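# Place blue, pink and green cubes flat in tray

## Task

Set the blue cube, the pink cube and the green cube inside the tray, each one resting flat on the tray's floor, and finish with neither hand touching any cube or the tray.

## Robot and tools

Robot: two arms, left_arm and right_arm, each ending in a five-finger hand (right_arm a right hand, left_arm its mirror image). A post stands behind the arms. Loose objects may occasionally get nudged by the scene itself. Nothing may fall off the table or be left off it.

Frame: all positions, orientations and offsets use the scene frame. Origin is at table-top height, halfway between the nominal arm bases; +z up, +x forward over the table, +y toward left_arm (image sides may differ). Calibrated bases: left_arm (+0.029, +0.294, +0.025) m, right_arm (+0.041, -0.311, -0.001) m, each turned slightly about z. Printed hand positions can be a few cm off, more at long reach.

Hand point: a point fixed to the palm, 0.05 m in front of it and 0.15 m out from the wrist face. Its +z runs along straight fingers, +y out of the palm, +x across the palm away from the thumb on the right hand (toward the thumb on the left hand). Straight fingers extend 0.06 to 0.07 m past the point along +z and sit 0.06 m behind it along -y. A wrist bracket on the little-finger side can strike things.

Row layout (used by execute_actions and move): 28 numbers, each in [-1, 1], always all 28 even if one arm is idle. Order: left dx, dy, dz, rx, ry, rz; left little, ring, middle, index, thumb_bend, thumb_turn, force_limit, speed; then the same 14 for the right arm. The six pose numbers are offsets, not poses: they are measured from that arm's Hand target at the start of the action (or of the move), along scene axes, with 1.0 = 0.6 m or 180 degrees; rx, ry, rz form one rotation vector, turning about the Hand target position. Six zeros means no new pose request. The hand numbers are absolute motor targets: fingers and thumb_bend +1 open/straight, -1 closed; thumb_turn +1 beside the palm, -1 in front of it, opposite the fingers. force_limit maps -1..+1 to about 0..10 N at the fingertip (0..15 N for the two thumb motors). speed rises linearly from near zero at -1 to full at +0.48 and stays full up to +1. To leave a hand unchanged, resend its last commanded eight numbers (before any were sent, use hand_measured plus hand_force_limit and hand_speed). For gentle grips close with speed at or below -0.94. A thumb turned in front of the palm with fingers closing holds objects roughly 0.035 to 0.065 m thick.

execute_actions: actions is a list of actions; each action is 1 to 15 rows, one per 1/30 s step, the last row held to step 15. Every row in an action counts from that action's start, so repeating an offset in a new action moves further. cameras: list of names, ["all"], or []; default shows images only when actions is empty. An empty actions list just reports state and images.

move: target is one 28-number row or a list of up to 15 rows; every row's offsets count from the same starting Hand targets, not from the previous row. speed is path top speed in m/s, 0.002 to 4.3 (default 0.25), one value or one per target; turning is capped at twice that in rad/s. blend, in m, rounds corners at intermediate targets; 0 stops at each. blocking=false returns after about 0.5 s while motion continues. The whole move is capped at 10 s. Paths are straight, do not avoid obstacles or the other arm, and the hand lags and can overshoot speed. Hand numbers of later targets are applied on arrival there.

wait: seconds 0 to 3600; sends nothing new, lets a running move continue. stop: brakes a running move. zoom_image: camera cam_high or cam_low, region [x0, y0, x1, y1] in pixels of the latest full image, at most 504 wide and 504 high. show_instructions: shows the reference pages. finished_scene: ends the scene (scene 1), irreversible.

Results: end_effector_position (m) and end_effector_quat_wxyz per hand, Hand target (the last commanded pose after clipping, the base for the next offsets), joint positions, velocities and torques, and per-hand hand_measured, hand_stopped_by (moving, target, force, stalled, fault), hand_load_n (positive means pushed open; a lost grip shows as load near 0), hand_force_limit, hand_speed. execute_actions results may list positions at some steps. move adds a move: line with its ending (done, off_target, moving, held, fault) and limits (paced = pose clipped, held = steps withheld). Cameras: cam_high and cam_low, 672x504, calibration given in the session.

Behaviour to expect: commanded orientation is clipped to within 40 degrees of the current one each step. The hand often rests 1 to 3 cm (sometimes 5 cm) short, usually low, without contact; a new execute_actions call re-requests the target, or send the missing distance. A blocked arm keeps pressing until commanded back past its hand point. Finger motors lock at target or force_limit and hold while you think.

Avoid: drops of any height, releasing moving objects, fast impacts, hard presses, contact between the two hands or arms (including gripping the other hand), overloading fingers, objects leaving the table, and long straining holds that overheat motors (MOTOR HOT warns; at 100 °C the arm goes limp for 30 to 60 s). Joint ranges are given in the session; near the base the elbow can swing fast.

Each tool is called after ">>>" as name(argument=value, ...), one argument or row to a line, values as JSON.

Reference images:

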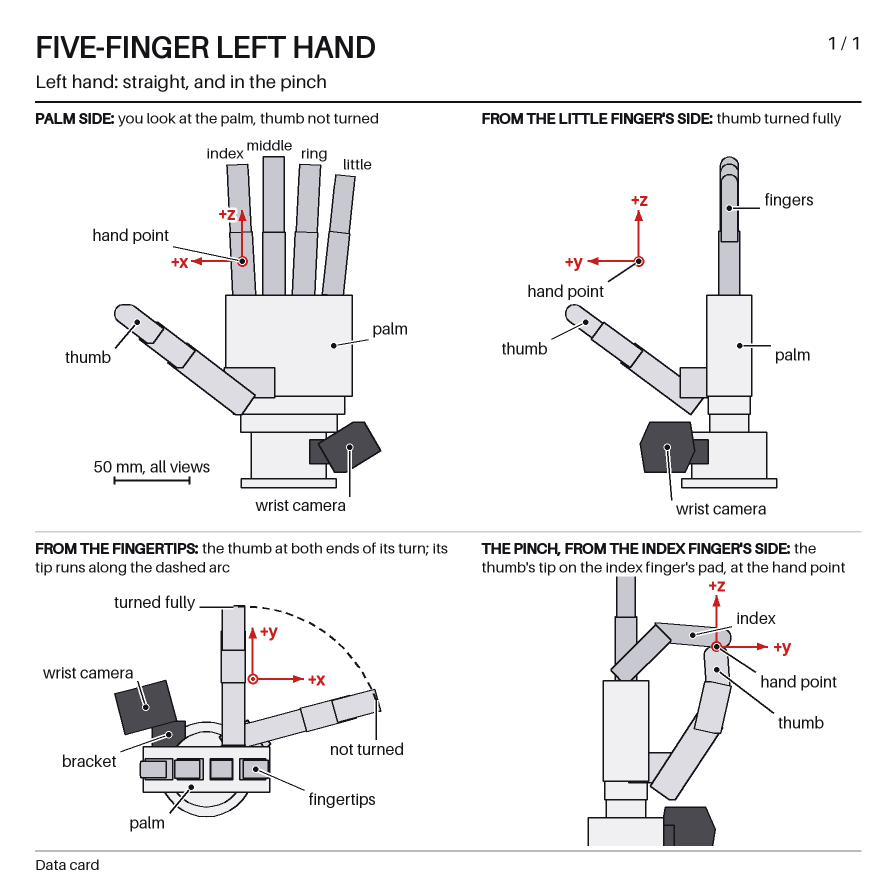

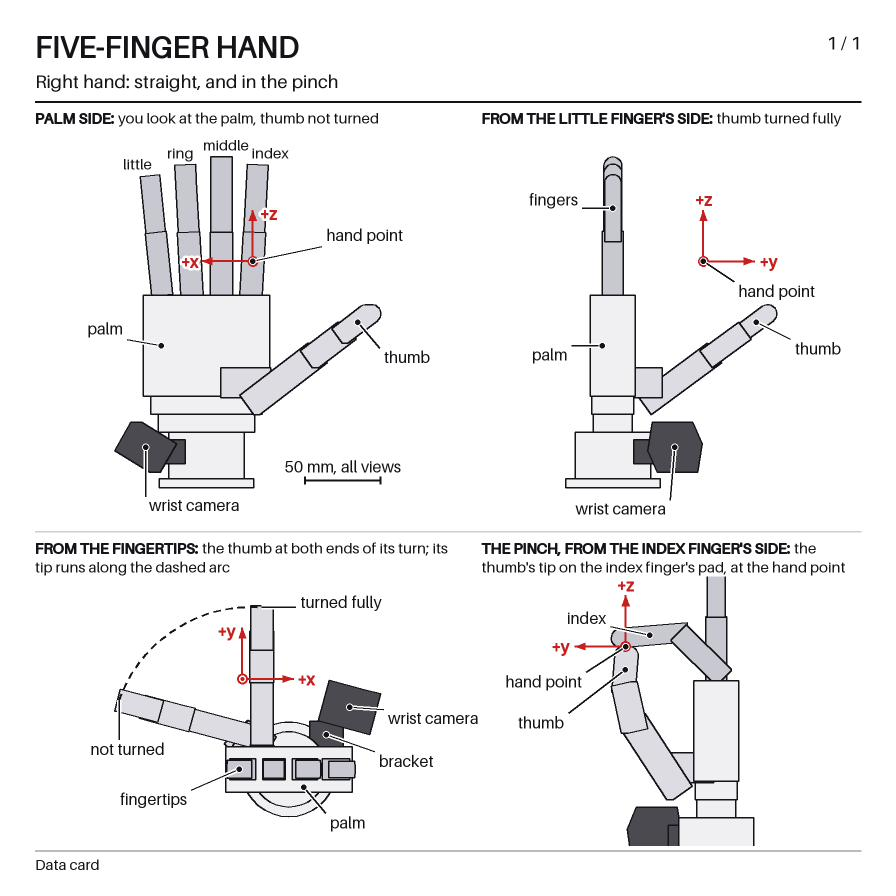

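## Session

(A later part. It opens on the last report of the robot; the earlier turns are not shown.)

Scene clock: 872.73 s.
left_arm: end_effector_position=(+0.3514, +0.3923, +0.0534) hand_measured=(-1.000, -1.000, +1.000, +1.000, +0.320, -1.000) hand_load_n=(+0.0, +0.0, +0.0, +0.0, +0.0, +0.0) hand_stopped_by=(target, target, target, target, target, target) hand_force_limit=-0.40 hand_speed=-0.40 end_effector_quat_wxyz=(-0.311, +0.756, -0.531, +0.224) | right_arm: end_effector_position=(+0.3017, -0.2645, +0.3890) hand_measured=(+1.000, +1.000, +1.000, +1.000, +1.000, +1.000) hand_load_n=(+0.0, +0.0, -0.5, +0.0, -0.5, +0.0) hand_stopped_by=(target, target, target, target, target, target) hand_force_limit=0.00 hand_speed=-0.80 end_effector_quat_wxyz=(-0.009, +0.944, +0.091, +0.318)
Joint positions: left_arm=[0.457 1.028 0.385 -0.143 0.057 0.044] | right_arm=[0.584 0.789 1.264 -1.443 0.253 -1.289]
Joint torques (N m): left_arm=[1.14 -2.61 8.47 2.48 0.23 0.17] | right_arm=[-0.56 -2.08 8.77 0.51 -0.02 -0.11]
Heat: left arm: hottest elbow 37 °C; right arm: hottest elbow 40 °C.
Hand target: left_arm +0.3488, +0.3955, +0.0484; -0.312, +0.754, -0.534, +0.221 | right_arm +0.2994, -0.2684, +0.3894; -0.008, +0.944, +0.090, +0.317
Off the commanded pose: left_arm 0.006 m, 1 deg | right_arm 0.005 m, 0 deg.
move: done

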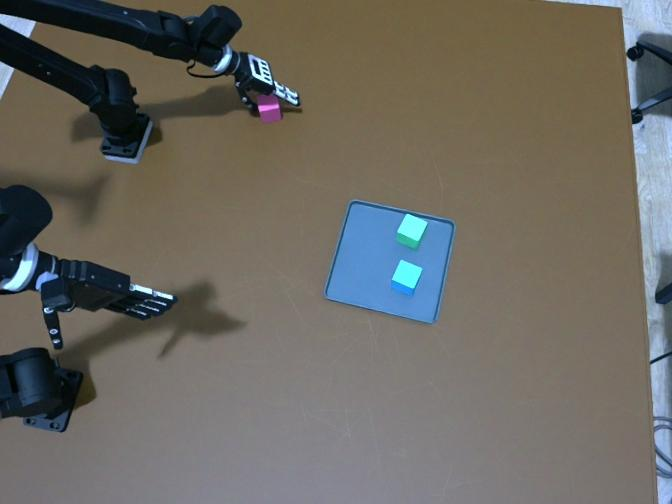

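>>> move(
  target=[0,0,0, 0,0,0, -1,-1,0.6,0.6,0.32,-1,-0.6,-0.5, 0,0,0,0,0,0, 1,1,1,1,1,1, 0,-0.8],
)

>>> move(
  target=[0,0,0, 0,0,0, -1,-1,0.15,0.15,-0.3,-1,-0.4,-0.94, 0,0,0,0,0,0, 1,1,1,1,1,1, 0,-0.8],
  cameras=["cam_high"],
)

>>> zoom_image(
  camera="cam_high",
  region=[230, 60, 310, 130],
)

Scene clock: 878.07 s.
left_arm: end_effector_position=(+0.3514, +0.3923, +0.0534) hand_measured=(-1.000, -1.000, +0.600, +0.600, +0.320, -1.000) hand_load_n=(+0.0, +0.0, +0.0, +0.0, +0.0, +0.0) hand_stopped_by=(target, target, target, target, target, target) hand_force_limit=-0.60 hand_speed=-0.50 end_effector_quat_wxyz=(-0.310, +0.756, -0.531, +0.224) | right_arm: end_effector_position=(+0.3017, -0.2645, +0.3890) hand_measured=(+1.000, +1.000, +1.000, +1.000, +1.000, +1.000) hand_load_n=(+0.0, +0.0, +0.0, +0.0, +0.0, +0.0) hand_stopped_by=(target, target, target, target, target, target) hand_force_limit=0.00 hand_speed=-0.80 end_effector_quat_wxyz=(-0.009, +0.944, +0.091, +0.318)
Joint positions: left_arm=[0.457 1.028 0.385 -0.143 0.057 0.045] | right_arm=[0.584 0.789 1.264 -1.443 0.253 -1.289]
Joint torques (N m): left_arm=[1.08 -2.08 8.42 2.71 0.27 0.17] | right_arm=[-1.49 -2.61 8.81 0.42 0.03 -0.09]
Heat: left arm: hottest elbow 36 °C; right arm: hottest elbow 40 °C.
Hand target: left_arm +0.3488, +0.3955, +0.0484; -0.312, +0.754, -0.534, +0.221 | right_arm +0.2994, -0.2684, +0.3894; -0.008, +0.944, +0.090, +0.317
Off the commanded pose: left_arm 0.006 m, 1 deg | right_arm 0.005 m, 0 deg.
move: done

Scene clock: 879.43 s.
left_arm: end_effector_position=(+0.3514, +0.3923, +0.0533) hand_measured=(-1.000, -1.000, +0.432, +0.416, +0.228, -1.000) hand_load_n=(+0.0, +0.0, +2.5, +5.0, +5.5, +0.0) hand_stopped_by=(target, target, force, force, force, target) hand_force_limit=-0.40 hand_speed=-0.94 end_effector_quat_wxyz=(-0.310, +0.756, -0.531, +0.224) | right_arm: end_effector_position=(+0.3017, -0.2645, +0.3890) hand_measured=(+1.000, +1.000, +1.000, +1.000, +1.000, +1.000) hand_load_n=(+0.0, +0.0, +0.5, +0.0, +0.0, +0.0) hand_stopped_by=(target, target, target, target, target, target) hand_force_limit=0.00 hand_speed=-0.80 end_effector_quat_wxyz=(-0.009, +0.944, +0.091, +0.318)
Joint positions: left_arm=[0.457 1.029 0.385 -0.143 0.057 0.045] | right_arm=[0.584 0.789 1.264 -1.443 0.253 -1.289]
Joint torques (N m): left_arm=[1.03 -2.32 8.42 2.62 0.25 0.13] | right_arm=[-0.79 -1.79 8.69 0.38 0.01 -0.18]
Heat: left arm: hottest elbow 36 °C; right arm: hottest elbow 40 °C.
Hand target: left_arm +0.3488, +0.3955, +0.0484; -0.312, +0.754, -0.534, +0.221 | right_arm +0.2994, -0.2684, +0.3894; -0.008, +0.944, +0.090, +0.317
Off the commanded pose: left_arm 0.006 m, 1 deg | right_arm 0.005 m, 0 deg.
move: done

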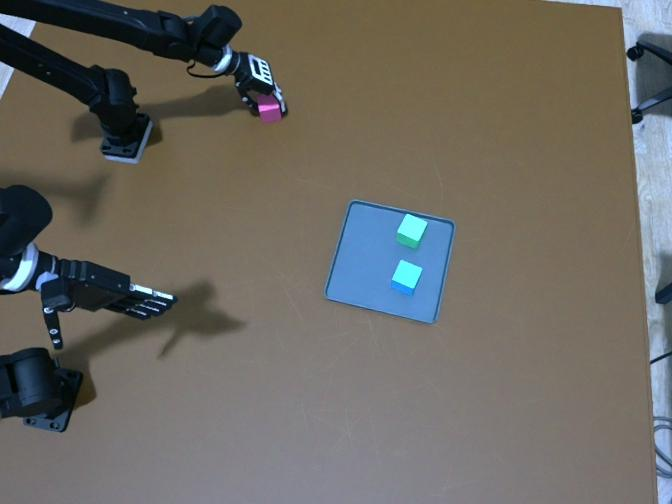

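Scaled by 6.300.

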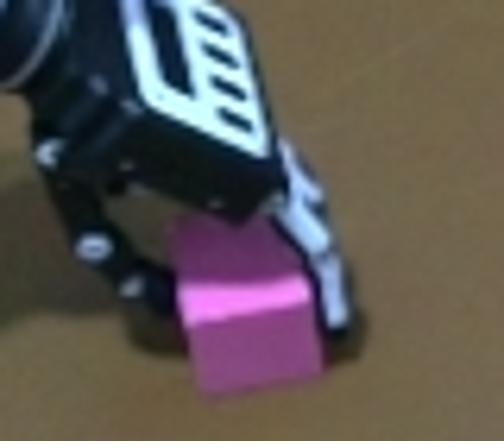

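>>> move(
  target=[
    [0.019,0.007,0.10, 0,0,0, -1,-1,0.15,0.15,-0.3,-1,-0.4,-0.94, 0,0,0,0,0,0, 1,1,1,1,1,1, 0,-0.8],
    [0.019,0.007,0.28, 0,0,0, -1,-1,0.15,0.15,-0.3,-1,-0.4,-0.94, 0,0,0,0,0,0, 1,1,1,1,1,1, 0,-0.8],
    [0.4337,-0.5775,0.29, 0,0,-0.2306, -1,-1,0.15,0.15,-0.3,-1,-0.4,-0.94, 0,0,0,0,0,0, 1,1,1,1,1,1, 0,-0.8],
  ],
  blend=[0.01,0.03,0],
  speed=[0.08,0.1,0.18],
  cameras=["cam_high"],
)

Scene clock: 900.80 s.
left_arm: end_effector_position=(+0.5936, +0.0564, +0.2020) hand_measured=(-1.000, -1.000, +0.432, +0.416, +0.228, -1.000) hand_load_n=(+0.5, +0.0, +2.5, +5.0, +5.0, +0.0) hand_stopped_by=(target, target, force, force, force, target) hand_force_limit=-0.40 hand_speed=-0.94 end_effector_quat_wxyz=(+0.203, -0.527, +0.767, -0.305) | right_arm: end_effector_position=(+0.3017, -0.2645, +0.3890) hand_measured=(+1.000, +1.000, +1.000, +1.000, +1.000, +1.000) hand_load_n=(+0.0, +0.5, +0.0, +0.0, +0.0, +0.0) hand_stopped_by=(target, target, target, target, target, target) hand_force_limit=0.00 hand_speed=-0.80 end_effector_quat_wxyz=(-0.009, +0.944, +0.091, +0.318)
Joint positions: left_arm=[-0.297 1.606 1.363 -0.578 0.027 0.014] | right_arm=[0.584 0.789 1.264 -1.443 0.253 -1.289]
Joint torques (N m): left_arm=[0.03 -11.4 16.03 1.39 0.22 0.17] | right_arm=[-1.03 -2.55 8.81 0.5 -0.02 -0.18]
Heat: left arm: hottest elbow 36 °C; right arm: hottest elbow 40 °C.
Hand target: left_arm +0.6091, +0.0489, +0.2223; +0.214, -0.516, +0.767, -0.317 | right_arm +0.2994, -0.2684, +0.3894; -0.008, +0.944, +0.090, +0.317
Off the commanded pose: left_arm 0.027 m, 2 deg | right_arm 0.005 m, 0 deg.
move: off_target (left_arm)

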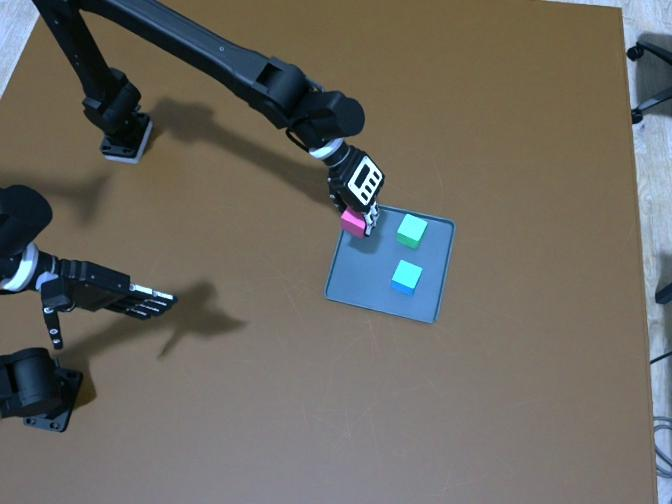

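>>> move(
  target=[0.0,-0.002,-0.225, 0,0,0, -1,-1,0.15,0.15,-0.3,-1,-0.4,-0.94, 0,0,0,0,0,0, 1,1,1,1,1,1, 0,-0.8],
  speed=0.1,
  cameras=["cam_high"],
)

>>> zoom_image(
  camera="cam_high",
  region=[310, 190, 460, 330],
)

Scene clock: 905.37 s.
left_arm: end_effector_position=(+0.6077, +0.0514, +0.0905) hand_measured=(-1.000, -1.000, +0.432, +0.416, +0.228, -1.000) hand_load_n=(+0.0, +0.0, +2.5, +5.0, +5.5, +0.0) hand_stopped_by=(target, target, force, force, force, target) hand_force_limit=-0.40 hand_speed=-0.94 end_effector_quat_wxyz=(+0.210, -0.525, +0.763, -0.314) | right_arm: end_effector_position=(+0.3017, -0.2645, +0.3890) hand_measured=(+1.000, +1.000, +1.000, +1.000, +1.000, +1.000) hand_load_n=(+0.0, +0.0, +0.0, +0.0, +0.0, +0.0) hand_stopped_by=(target, target, target, target, target, target) hand_force_limit=0.00 hand_speed=-0.80 end_effector_quat_wxyz=(-0.009, +0.944, +0.091, +0.318)
Joint positions: left_arm=[-0.297 1.742 1.213 -0.268 0.027 0.015] | right_arm=[0.584 0.789 1.264 -1.443 0.253 -1.289]
Joint torques (N m): left_arm=[-0.21 -12.4 9.54 2.71 0.18 0.17] | right_arm=[-1.14 -2.26 8.8 0.25 0.02 -0.16]
Heat: left arm: hottest elbow 36 °C; right arm: hottest elbow 40 °C.
Hand target: left_arm +0.6090, +0.0478, +0.0872; +0.214, -0.516, +0.767, -0.317 | right_arm +0.2994, -0.2684, +0.3894; -0.008, +0.944, +0.090, +0.317
Off the commanded pose: left_arm 0.005 m, 1 deg | right_arm 0.005 m, 0 deg.
move: done

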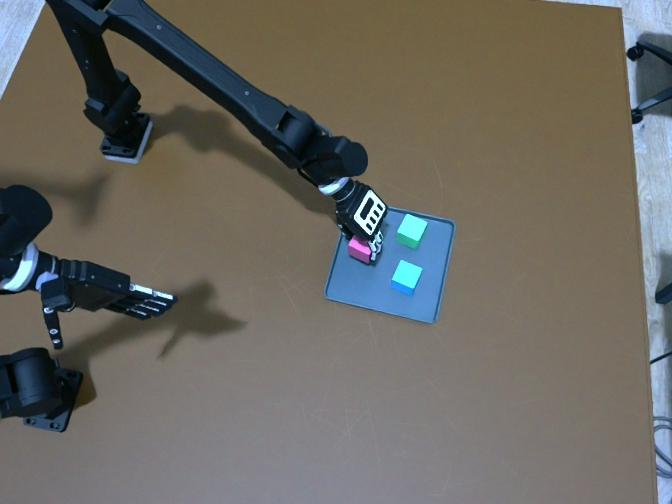

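Scaled by 3.360.

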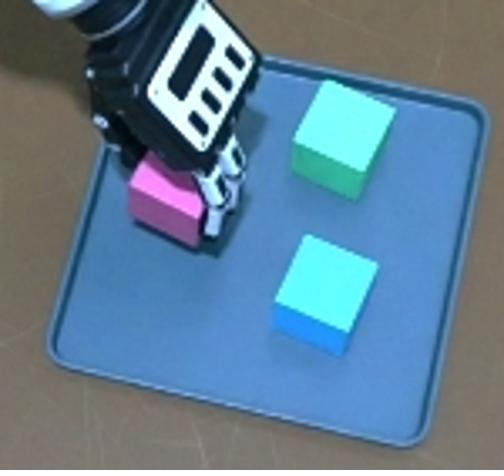

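>>> move(
  target=[0.008,0.0,-0.045, 0,0,0, -1,-1,0.15,0.15,-0.3,-1,-0.4,-0.94, 0,0,0,0,0,0, 1,1,1,1,1,1, 0,-0.8],
  speed=0.05,
  cameras=["cam_high"],
)

>>> zoom_image(
  camera="cam_high",
  region=[310, 190, 460, 330],
)

Scene clock: 916.77 s.
left_arm: end_effector_position=(+0.6127, +0.0496, +0.0652) hand_measured=(-1.000, -1.000, +0.432, +0.416, +0.228, -1.000) hand_load_n=(+0.0, +0.0, +2.5, +5.0, +5.0, +0.0) hand_stopped_by=(target, target, force, force, force, target) hand_force_limit=-0.40 hand_speed=-0.94 end_effector_quat_wxyz=(+0.211, -0.524, +0.763, -0.315) | right_arm: end_effector_position=(+0.3017, -0.2645, +0.3890) hand_measured=(+1.000, +1.000, +1.000, +1.000, +1.000, +1.000) hand_load_n=(+0.0, +0.0, +0.0, +0.0, +0.0, +0.0) hand_stopped_by=(target, target, target, target, target, target) hand_force_limit=0.00 hand_speed=-0.80 end_effector_quat_wxyz=(-0.009, +0.944, +0.091, +0.318)
Joint positions: left_arm=[-0.297 1.788 1.2 -0.206 0.027 0.016] | right_arm=[0.584 0.789 1.264 -1.443 0.253 -1.289]
Joint torques (N m): left_arm=[-0.32 -12.81 9.2 2.81 0.23 0.16] | right_arm=[-1.9 -1.73 8.76 0.39 0.03 -0.11]
Heat: left arm: hottest elbow 36 °C; right arm: hottest elbow 40 °C.
Hand target: left_arm +0.6139, +0.0478, +0.0605; +0.214, -0.516, +0.767, -0.317 | right_arm +0.2994, -0.2684, +0.3894; -0.008, +0.944, +0.090, +0.317
Off the commanded pose: left_arm 0.005 m, 1 deg | right_arm 0.005 m, 0 deg.
move: done

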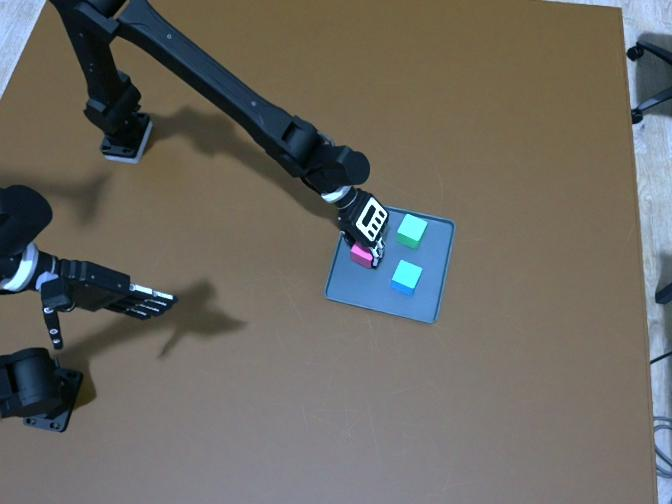

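Scaled by 3.360.

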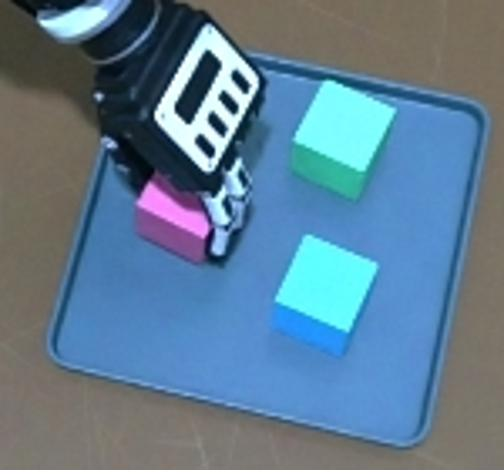

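Creep to contact.

>>> move(
  target=[-0.002,0.0,-0.010, 0,0,0, -1,-1,0.15,0.15,-0.3,-1,-0.4,-0.94, 0,0,0,0,0,0, 1,1,1,1,1,1, 0,-0.8],
  speed=0.03,
)

>>> move(
  target=[-0.002,0.0,-0.009, 0,0,0, -1,-1,0.15,0.15,-0.3,-1,-0.4,-0.94, 0,0,0,0,0,0, 1,1,1,1,1,1, 0,-0.8],
  speed=0.03,
)

Scene clock: 921.00 s.
left_arm: end_effector_position=(+0.6129, +0.0495, +0.0622) hand_measured=(-1.000, -1.000, +0.432, +0.416, +0.228, -1.000) hand_load_n=(+0.0, +0.0, +2.5, +5.0, +5.5, -0.5) hand_stopped_by=(target, target, force, force, force, target) hand_force_limit=-0.40 hand_speed=-0.94 end_effector_quat_wxyz=(+0.212, -0.523, +0.762, -0.317) | right_arm: end_effector_position=(+0.3017, -0.2645, +0.3890) hand_measured=(+1.000, +1.000, +1.000, +1.000, +1.000, +1.000) hand_load_n=(+0.0, +0.0, +0.0, +0.0, +0.0, +0.0) hand_stopped_by=(target, target, target, target, target, target) hand_force_limit=0.00 hand_speed=-0.80 end_effector_quat_wxyz=(-0.009, +0.944, +0.091, +0.318)
Joint positions: left_arm=[-0.297 1.791 1.193 -0.19 0.027 0.016] | right_arm=[0.584 0.789 1.264 -1.443 0.253 -1.289]
Joint torques (N m): left_arm=[-0.32 -12.28 8.94 2.76 0.21 0.17] | right_arm=[-1.08 -1.85 8.79 0.53 -0.01 -0.1]
Heat: left arm: hottest elbow 36 °C; right arm: hottest elbow 40 °C.
Hand target: left_arm +0.6128, +0.0477, +0.0545; +0.214, -0.516, +0.767, -0.317 | right_arm +0.2994, -0.2684, +0.3894; -0.008, +0.944, +0.090, +0.317
Off the commanded pose: left_arm 0.008 m, 1 deg | right_arm 0.005 m, 0 deg.
move: done

Scene clock: 921.60 s.
left_arm: end_effector_position=(+0.6137, +0.0493, +0.0605) hand_measured=(-1.000, -1.000, +0.432, +0.416, +0.228, -1.000) hand_load_n=(+0.0, +0.0, +2.5, +5.0, +5.5, +0.0) hand_stopped_by=(target, target, force, force, force, target) hand_force_limit=-0.40 hand_speed=-0.94 end_effector_quat_wxyz=(+0.214, -0.522, +0.761, -0.320) | right_arm: end_effector_position=(+0.3017, -0.2645, +0.3890) hand_measured=(+1.000, +1.000, +1.000, +1.000, +1.000, +1.000) hand_load_n=(+0.0, +0.0, +0.0, +0.0, +0.0, +0.0) hand_stopped_by=(target, target, target, target, target, target) hand_force_limit=0.00 hand_speed=-0.80 end_effector_quat_wxyz=(-0.009, +0.944, +0.091, +0.318)
Joint positions: left_arm=[-0.297 1.793 1.187 -0.174 0.027 0.016] | right_arm=[0.584 0.789 1.264 -1.443 0.253 -1.289]
Joint torques (N m): left_arm=[-0.09 -11.93 8.72 2.56 0.18 0.11] | right_arm=[-1.61 -1.79 8.62 0.36 0 -0.19]
Heat: left arm: hottest elbow 36 °C; right arm: hottest elbow 40 °C.
Hand target: left_arm +0.6116, +0.0477, +0.0490; +0.214, -0.516, +0.767, -0.317 | right_arm +0.2994, -0.2684, +0.3894; -0.008, +0.944, +0.090, +0.317
Off the commanded pose: left_arm 0.012 m, 1 deg | right_arm 0.005 m, 0 deg.
move: off_target (left_arm)

>>> move(
  target=[-0.002,0.0,-0.007, 0,0,0, -1,-1,0.15,0.15,-0.3,-1,-0.4,-0.94, 0,0,0,0,0,0, 1,1,1,1,1,1, 0,-0.8],
  speed=0.03,
  cameras=["cam_high"],
)

>>> zoom_image(
  camera="cam_high",
  region=[330, 210, 430, 300],
)

Scene clock: 928.73 s.
left_arm: end_effector_position=(+0.6143, +0.0490, +0.0597) hand_measured=(-1.000, -1.000, +0.432, +0.416, +0.228, -1.000) hand_load_n=(+0.0, +0.5, +2.0, +4.5, +5.0, +0.0) hand_stopped_by=(target, target, force, force, force, target) hand_force_limit=-0.40 hand_speed=-0.94 end_effector_quat_wxyz=(+0.216, -0.522, +0.760, -0.323) | right_arm: end_effector_position=(+0.3017, -0.2645, +0.3890) hand_measured=(+1.000, +1.000, +1.000, +1.000, +1.000, +1.000) hand_load_n=(+0.0, +0.0, +0.0, +0.0, +0.0, +0.0) hand_stopped_by=(target, target, target, target, target, target) hand_force_limit=0.00 hand_speed=-0.80 end_effector_quat_wxyz=(-0.009, +0.944, +0.091, +0.318)
Joint positions: left_arm=[-0.297 1.794 1.182 -0.161 0.027 0.016] | right_arm=[0.584 0.789 1.264 -1.443 0.253 -1.289]
Joint torques (N m): left_arm=[-0.32 -12.22 8.47 2.65 0.2 0.14] | right_arm=[-1.44 -2.08 8.77 0.68 0.02 -0.13]
Heat: left arm: hottest elbow 35 °C; right arm: hottest elbow 40 °C.
Hand target: left_arm +0.6103, +0.0478, +0.0447; +0.214, -0.516, +0.767, -0.317 | right_arm +0.2994, -0.2684, +0.3894; -0.008, +0.944, +0.090, +0.317
Off the commanded pose: left_arm 0.015 m, 1 deg | right_arm 0.005 m, 0 deg.
move: off_target (left_arm)

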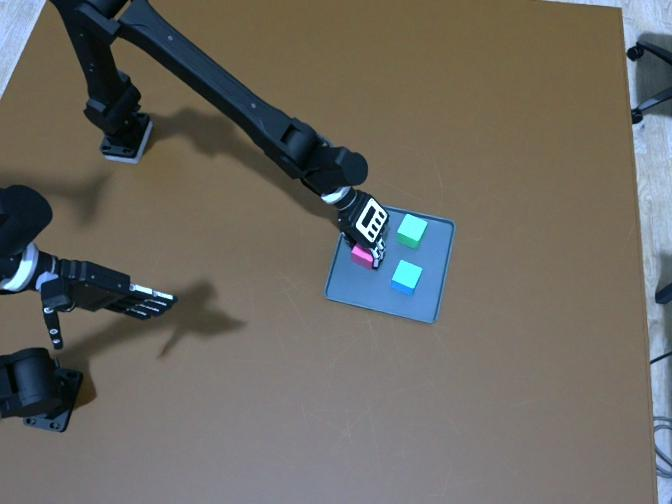

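Scaled by 5.040.

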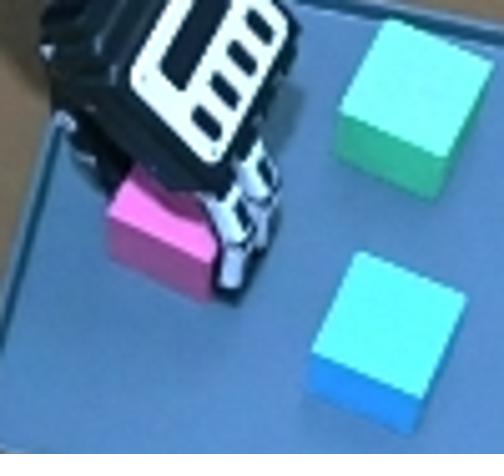

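>>> move(
  target=[0.003,0.0,0.012, 0,0,0, -1,-1,0.15,0.15,-0.3,-1,-0.4,-0.94, 0,0,0,0,0,0, 1,1,1,1,1,1, 0,-0.8],
  speed=0.03,
)

>>> move(
  target=[0,0,0, 0,0,0, -1,-1,0.68,0.68,0.6,-1,-0.4,-0.85, 0,0,0,0,0,0, 1,1,1,1,1,1, 0,-0.8],
  cameras=["cam_high"],
)

>>> zoom_image(
  camera="cam_high",
  region=[330, 210, 430, 300],
)

Scene clock: 935.43 s.
left_arm: end_effector_position=(+0.6144, +0.0490, +0.0598) hand_measured=(-1.000, -1.000, +0.432, +0.416, +0.228, -1.000) hand_load_n=(+0.0, +0.0, +2.0, +4.5, +5.0, +0.0) hand_stopped_by=(target, target, force, force, force, target) hand_force_limit=-0.40 hand_speed=-0.94 end_effector_quat_wxyz=(+0.217, -0.521, +0.760, -0.323) | right_arm: end_effector_position=(+0.3017, -0.2645, +0.3890) hand_measured=(+1.000, +1.000, +1.000, +1.000, +1.000, +1.000) hand_load_n=(+0.0, +0.0, +0.0, +0.0, +0.0, +0.0) hand_stopped_by=(target, target, target, target, target, target) hand_force_limit=0.00 hand_speed=-0.80 end_effector_quat_wxyz=(-0.009, +0.944, +0.091, +0.318)
Joint positions: left_arm=[-0.297 1.794 1.182 -0.161 0.027 0.016] | right_arm=[0.584 0.789 1.264 -1.443 0.253 -1.289]
Joint torques (N m): left_arm=[-0.15 -12.57 9.55 1.63 0.25 0.17] | right_arm=[-1.9 -2.08 8.64 0.4 0.01 -0.12]
Heat: left arm: hottest elbow 35 °C; right arm: hottest elbow 40 °C.
Hand target: left_arm +0.6122, +0.0478, +0.0520; +0.214, -0.516, +0.767, -0.317 | right_arm +0.2994, -0.2684, +0.3894; -0.008, +0.944, +0.090, +0.317
Off the commanded pose: left_arm 0.008 m, 1 deg | right_arm 0.005 m, 0 deg.
move: done

Scene clock: 937.43 s.
left_arm: end_effector_position=(+0.6143, +0.0489, +0.0598) hand_measured=(-1.000, -1.000, +0.680, +0.680, +0.600, -1.000) hand_load_n=(+0.0, +0.0, +0.0, +0.0, +0.0, +0.0) hand_stopped_by=(target, target, target, target, target, target) hand_force_limit=-0.40 hand_speed=-0.85 end_effector_quat_wxyz=(+0.216, -0.521, +0.760, -0.323) | right_arm: end_effector_position=(+0.3017, -0.2645, +0.3890) hand_measured=(+1.000, +1.000, +1.000, +1.000, +1.000, +1.000) hand_load_n=(+0.0, +0.0, +0.0, +0.0, +0.0, +0.0) hand_stopped_by=(target, target, target, target, target, target) hand_force_limit=0.00 hand_speed=-0.80 end_effector_quat_wxyz=(-0.009, +0.944, +0.091, +0.318)
Joint positions: left_arm=[-0.297 1.794 1.182 -0.161 0.028 0.016] | right_arm=[0.584 0.789 1.264 -1.443 0.253 -1.289]
Joint torques (N m): left_arm=[-0.38 -12.45 9.58 1.73 0.21 0.12] | right_arm=[-0.97 -1.85 8.64 0.4 0.01 -0.13]
Heat: left arm: hottest elbow 35 °C; right arm: hottest elbow 40 °C.
Hand target: left_arm +0.6121, +0.0477, +0.0520; +0.214, -0.516, +0.767, -0.317 | right_arm +0.2994, -0.2684, +0.3894; -0.008, +0.944, +0.090, +0.317
Off the commanded pose: left_arm 0.008 m, 1 deg | right_arm 0.005 m, 0 deg.
move: done

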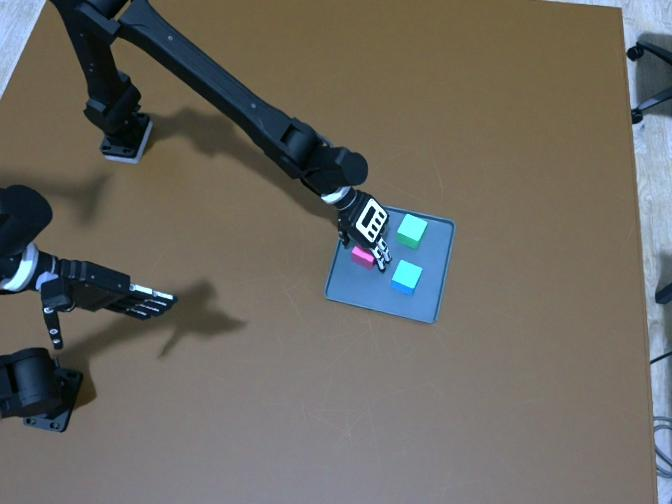

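Scaled by 5.040.

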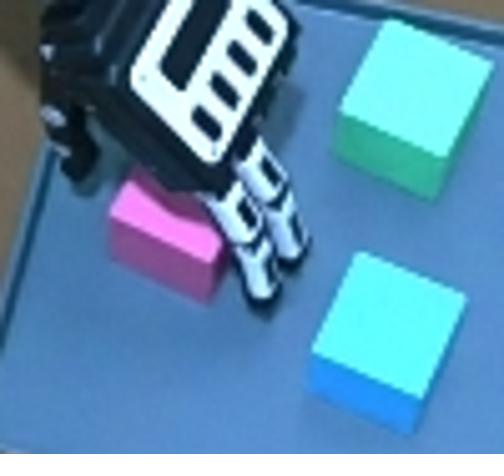

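>>> move(
  target=[
    [0.0,0.0,0.0, 0,0,0, -1,-1,0.76,0.76,0.7,-1,-0.4,-0.6, 0,0,0,0,0,0, 1,1,1,1,1,1, 0,-0.8],
    [0.014,-0.006,0.10, 0,0,0, -1,-1,0.76,0.76,0.7,-1,-0.4,-0.6, 0,0,0,0,0,0, 1,1,1,1,1,1, 0,-0.8],
    [0.014,-0.006,0.25, 0,0,0, -1,-1,0.76,0.76,0.7,-1,-0.4,-0.6, 0,0,0,0,0,0, 1,1,1,1,1,1, 0,-0.8],
    [-0.25,0.25,0.35, 0,0,0, -1,-1,0.76,0.76,0.7,-1,-0.4,-0.6, 0,0,0,0,0,0, 1,1,1,1,1,1, 0,-0.8],
  ],
  speed=[0.08,0.08,0.15,0.2],
  blend=[0,0.01,0.02,0],
  cameras=["all"],
)

>>> zoom_image(
  camera="cam_high",
  region=[320, 190, 470, 330],
)

>>> zoom_image(
  camera="cam_low",
  region=[300, 230, 370, 280],
)

Scene clock: 951.27 s.
left_arm: end_effector_position=(+0.4664, +0.1931, +0.2691) hand_measured=(-1.000, -1.000, +0.760, +0.760, +0.700, -1.000) hand_load_n=(+0.0, +0.0, +0.0, +0.0, +0.0, +0.0) hand_stopped_by=(target, target, target, target, target, target) hand_force_limit=-0.40 hand_speed=-0.60 end_effector_quat_wxyz=(+0.218, -0.516, +0.762, -0.325) | right_arm: end_effector_position=(+0.3017, -0.2645, +0.3890) hand_measured=(+1.000, +1.000, +1.000, +1.000, +1.000, +1.000) hand_load_n=(+0.0, +0.0, +0.0, +0.0, +0.0, +0.0) hand_stopped_by=(target, target, target, target, target, target) hand_force_limit=0.00 hand_speed=-0.80 end_effector_quat_wxyz=(-0.009, +0.944, +0.091, +0.318)
Joint positions: left_arm=[-0.054 1.143 1.069 -0.713 0.206 0.197] | right_arm=[0.584 0.789 1.264 -1.443 0.253 -1.289]
Joint torques (N m): left_arm=[0.44 -6.18 10.37 1.11 0.33 0.14] | right_arm=[-1.49 -1.67 8.79 0.5 -0.01 -0.16]
Heat: left arm: hottest elbow 35 °C; right arm: hottest elbow 40 °C.
Hand target: left_arm +0.4622, +0.1977, +0.2621; +0.214, -0.516, +0.767, -0.317 | right_arm +0.2994, -0.2684, +0.3894; -0.008, +0.944, +0.090, +0.317
Off the commanded pose: left_arm 0.009 m, 1 deg | right_arm 0.005 m, 0 deg.
move: done

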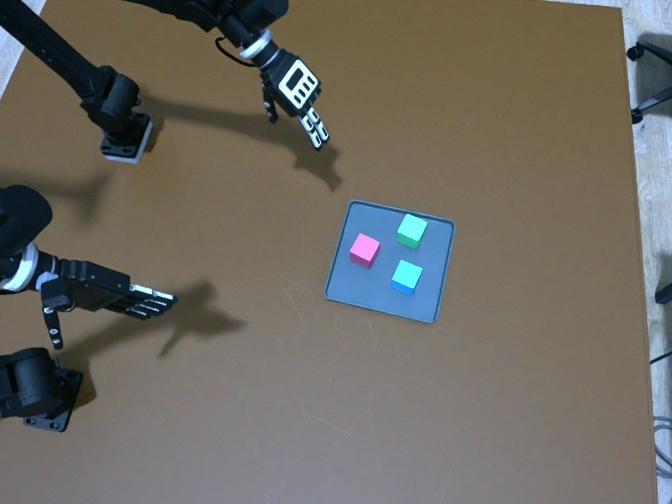

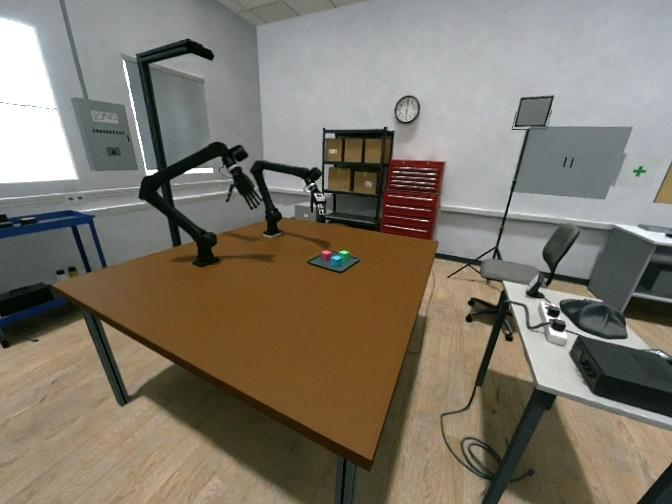

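Scaled by 3.360.

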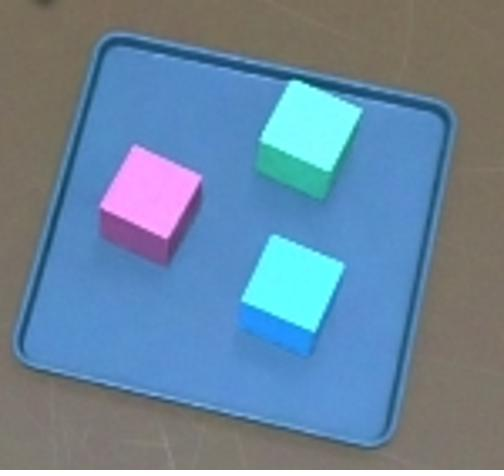

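Scaled by 7.200.

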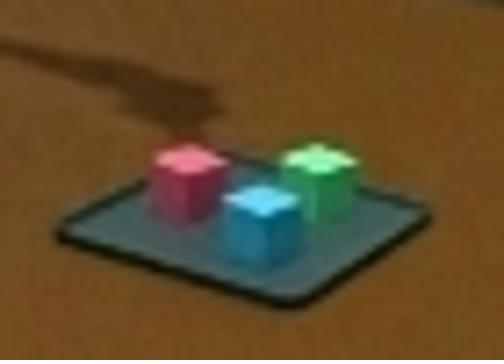

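>>> finished_scene(
)

The scene is finished: the task was done.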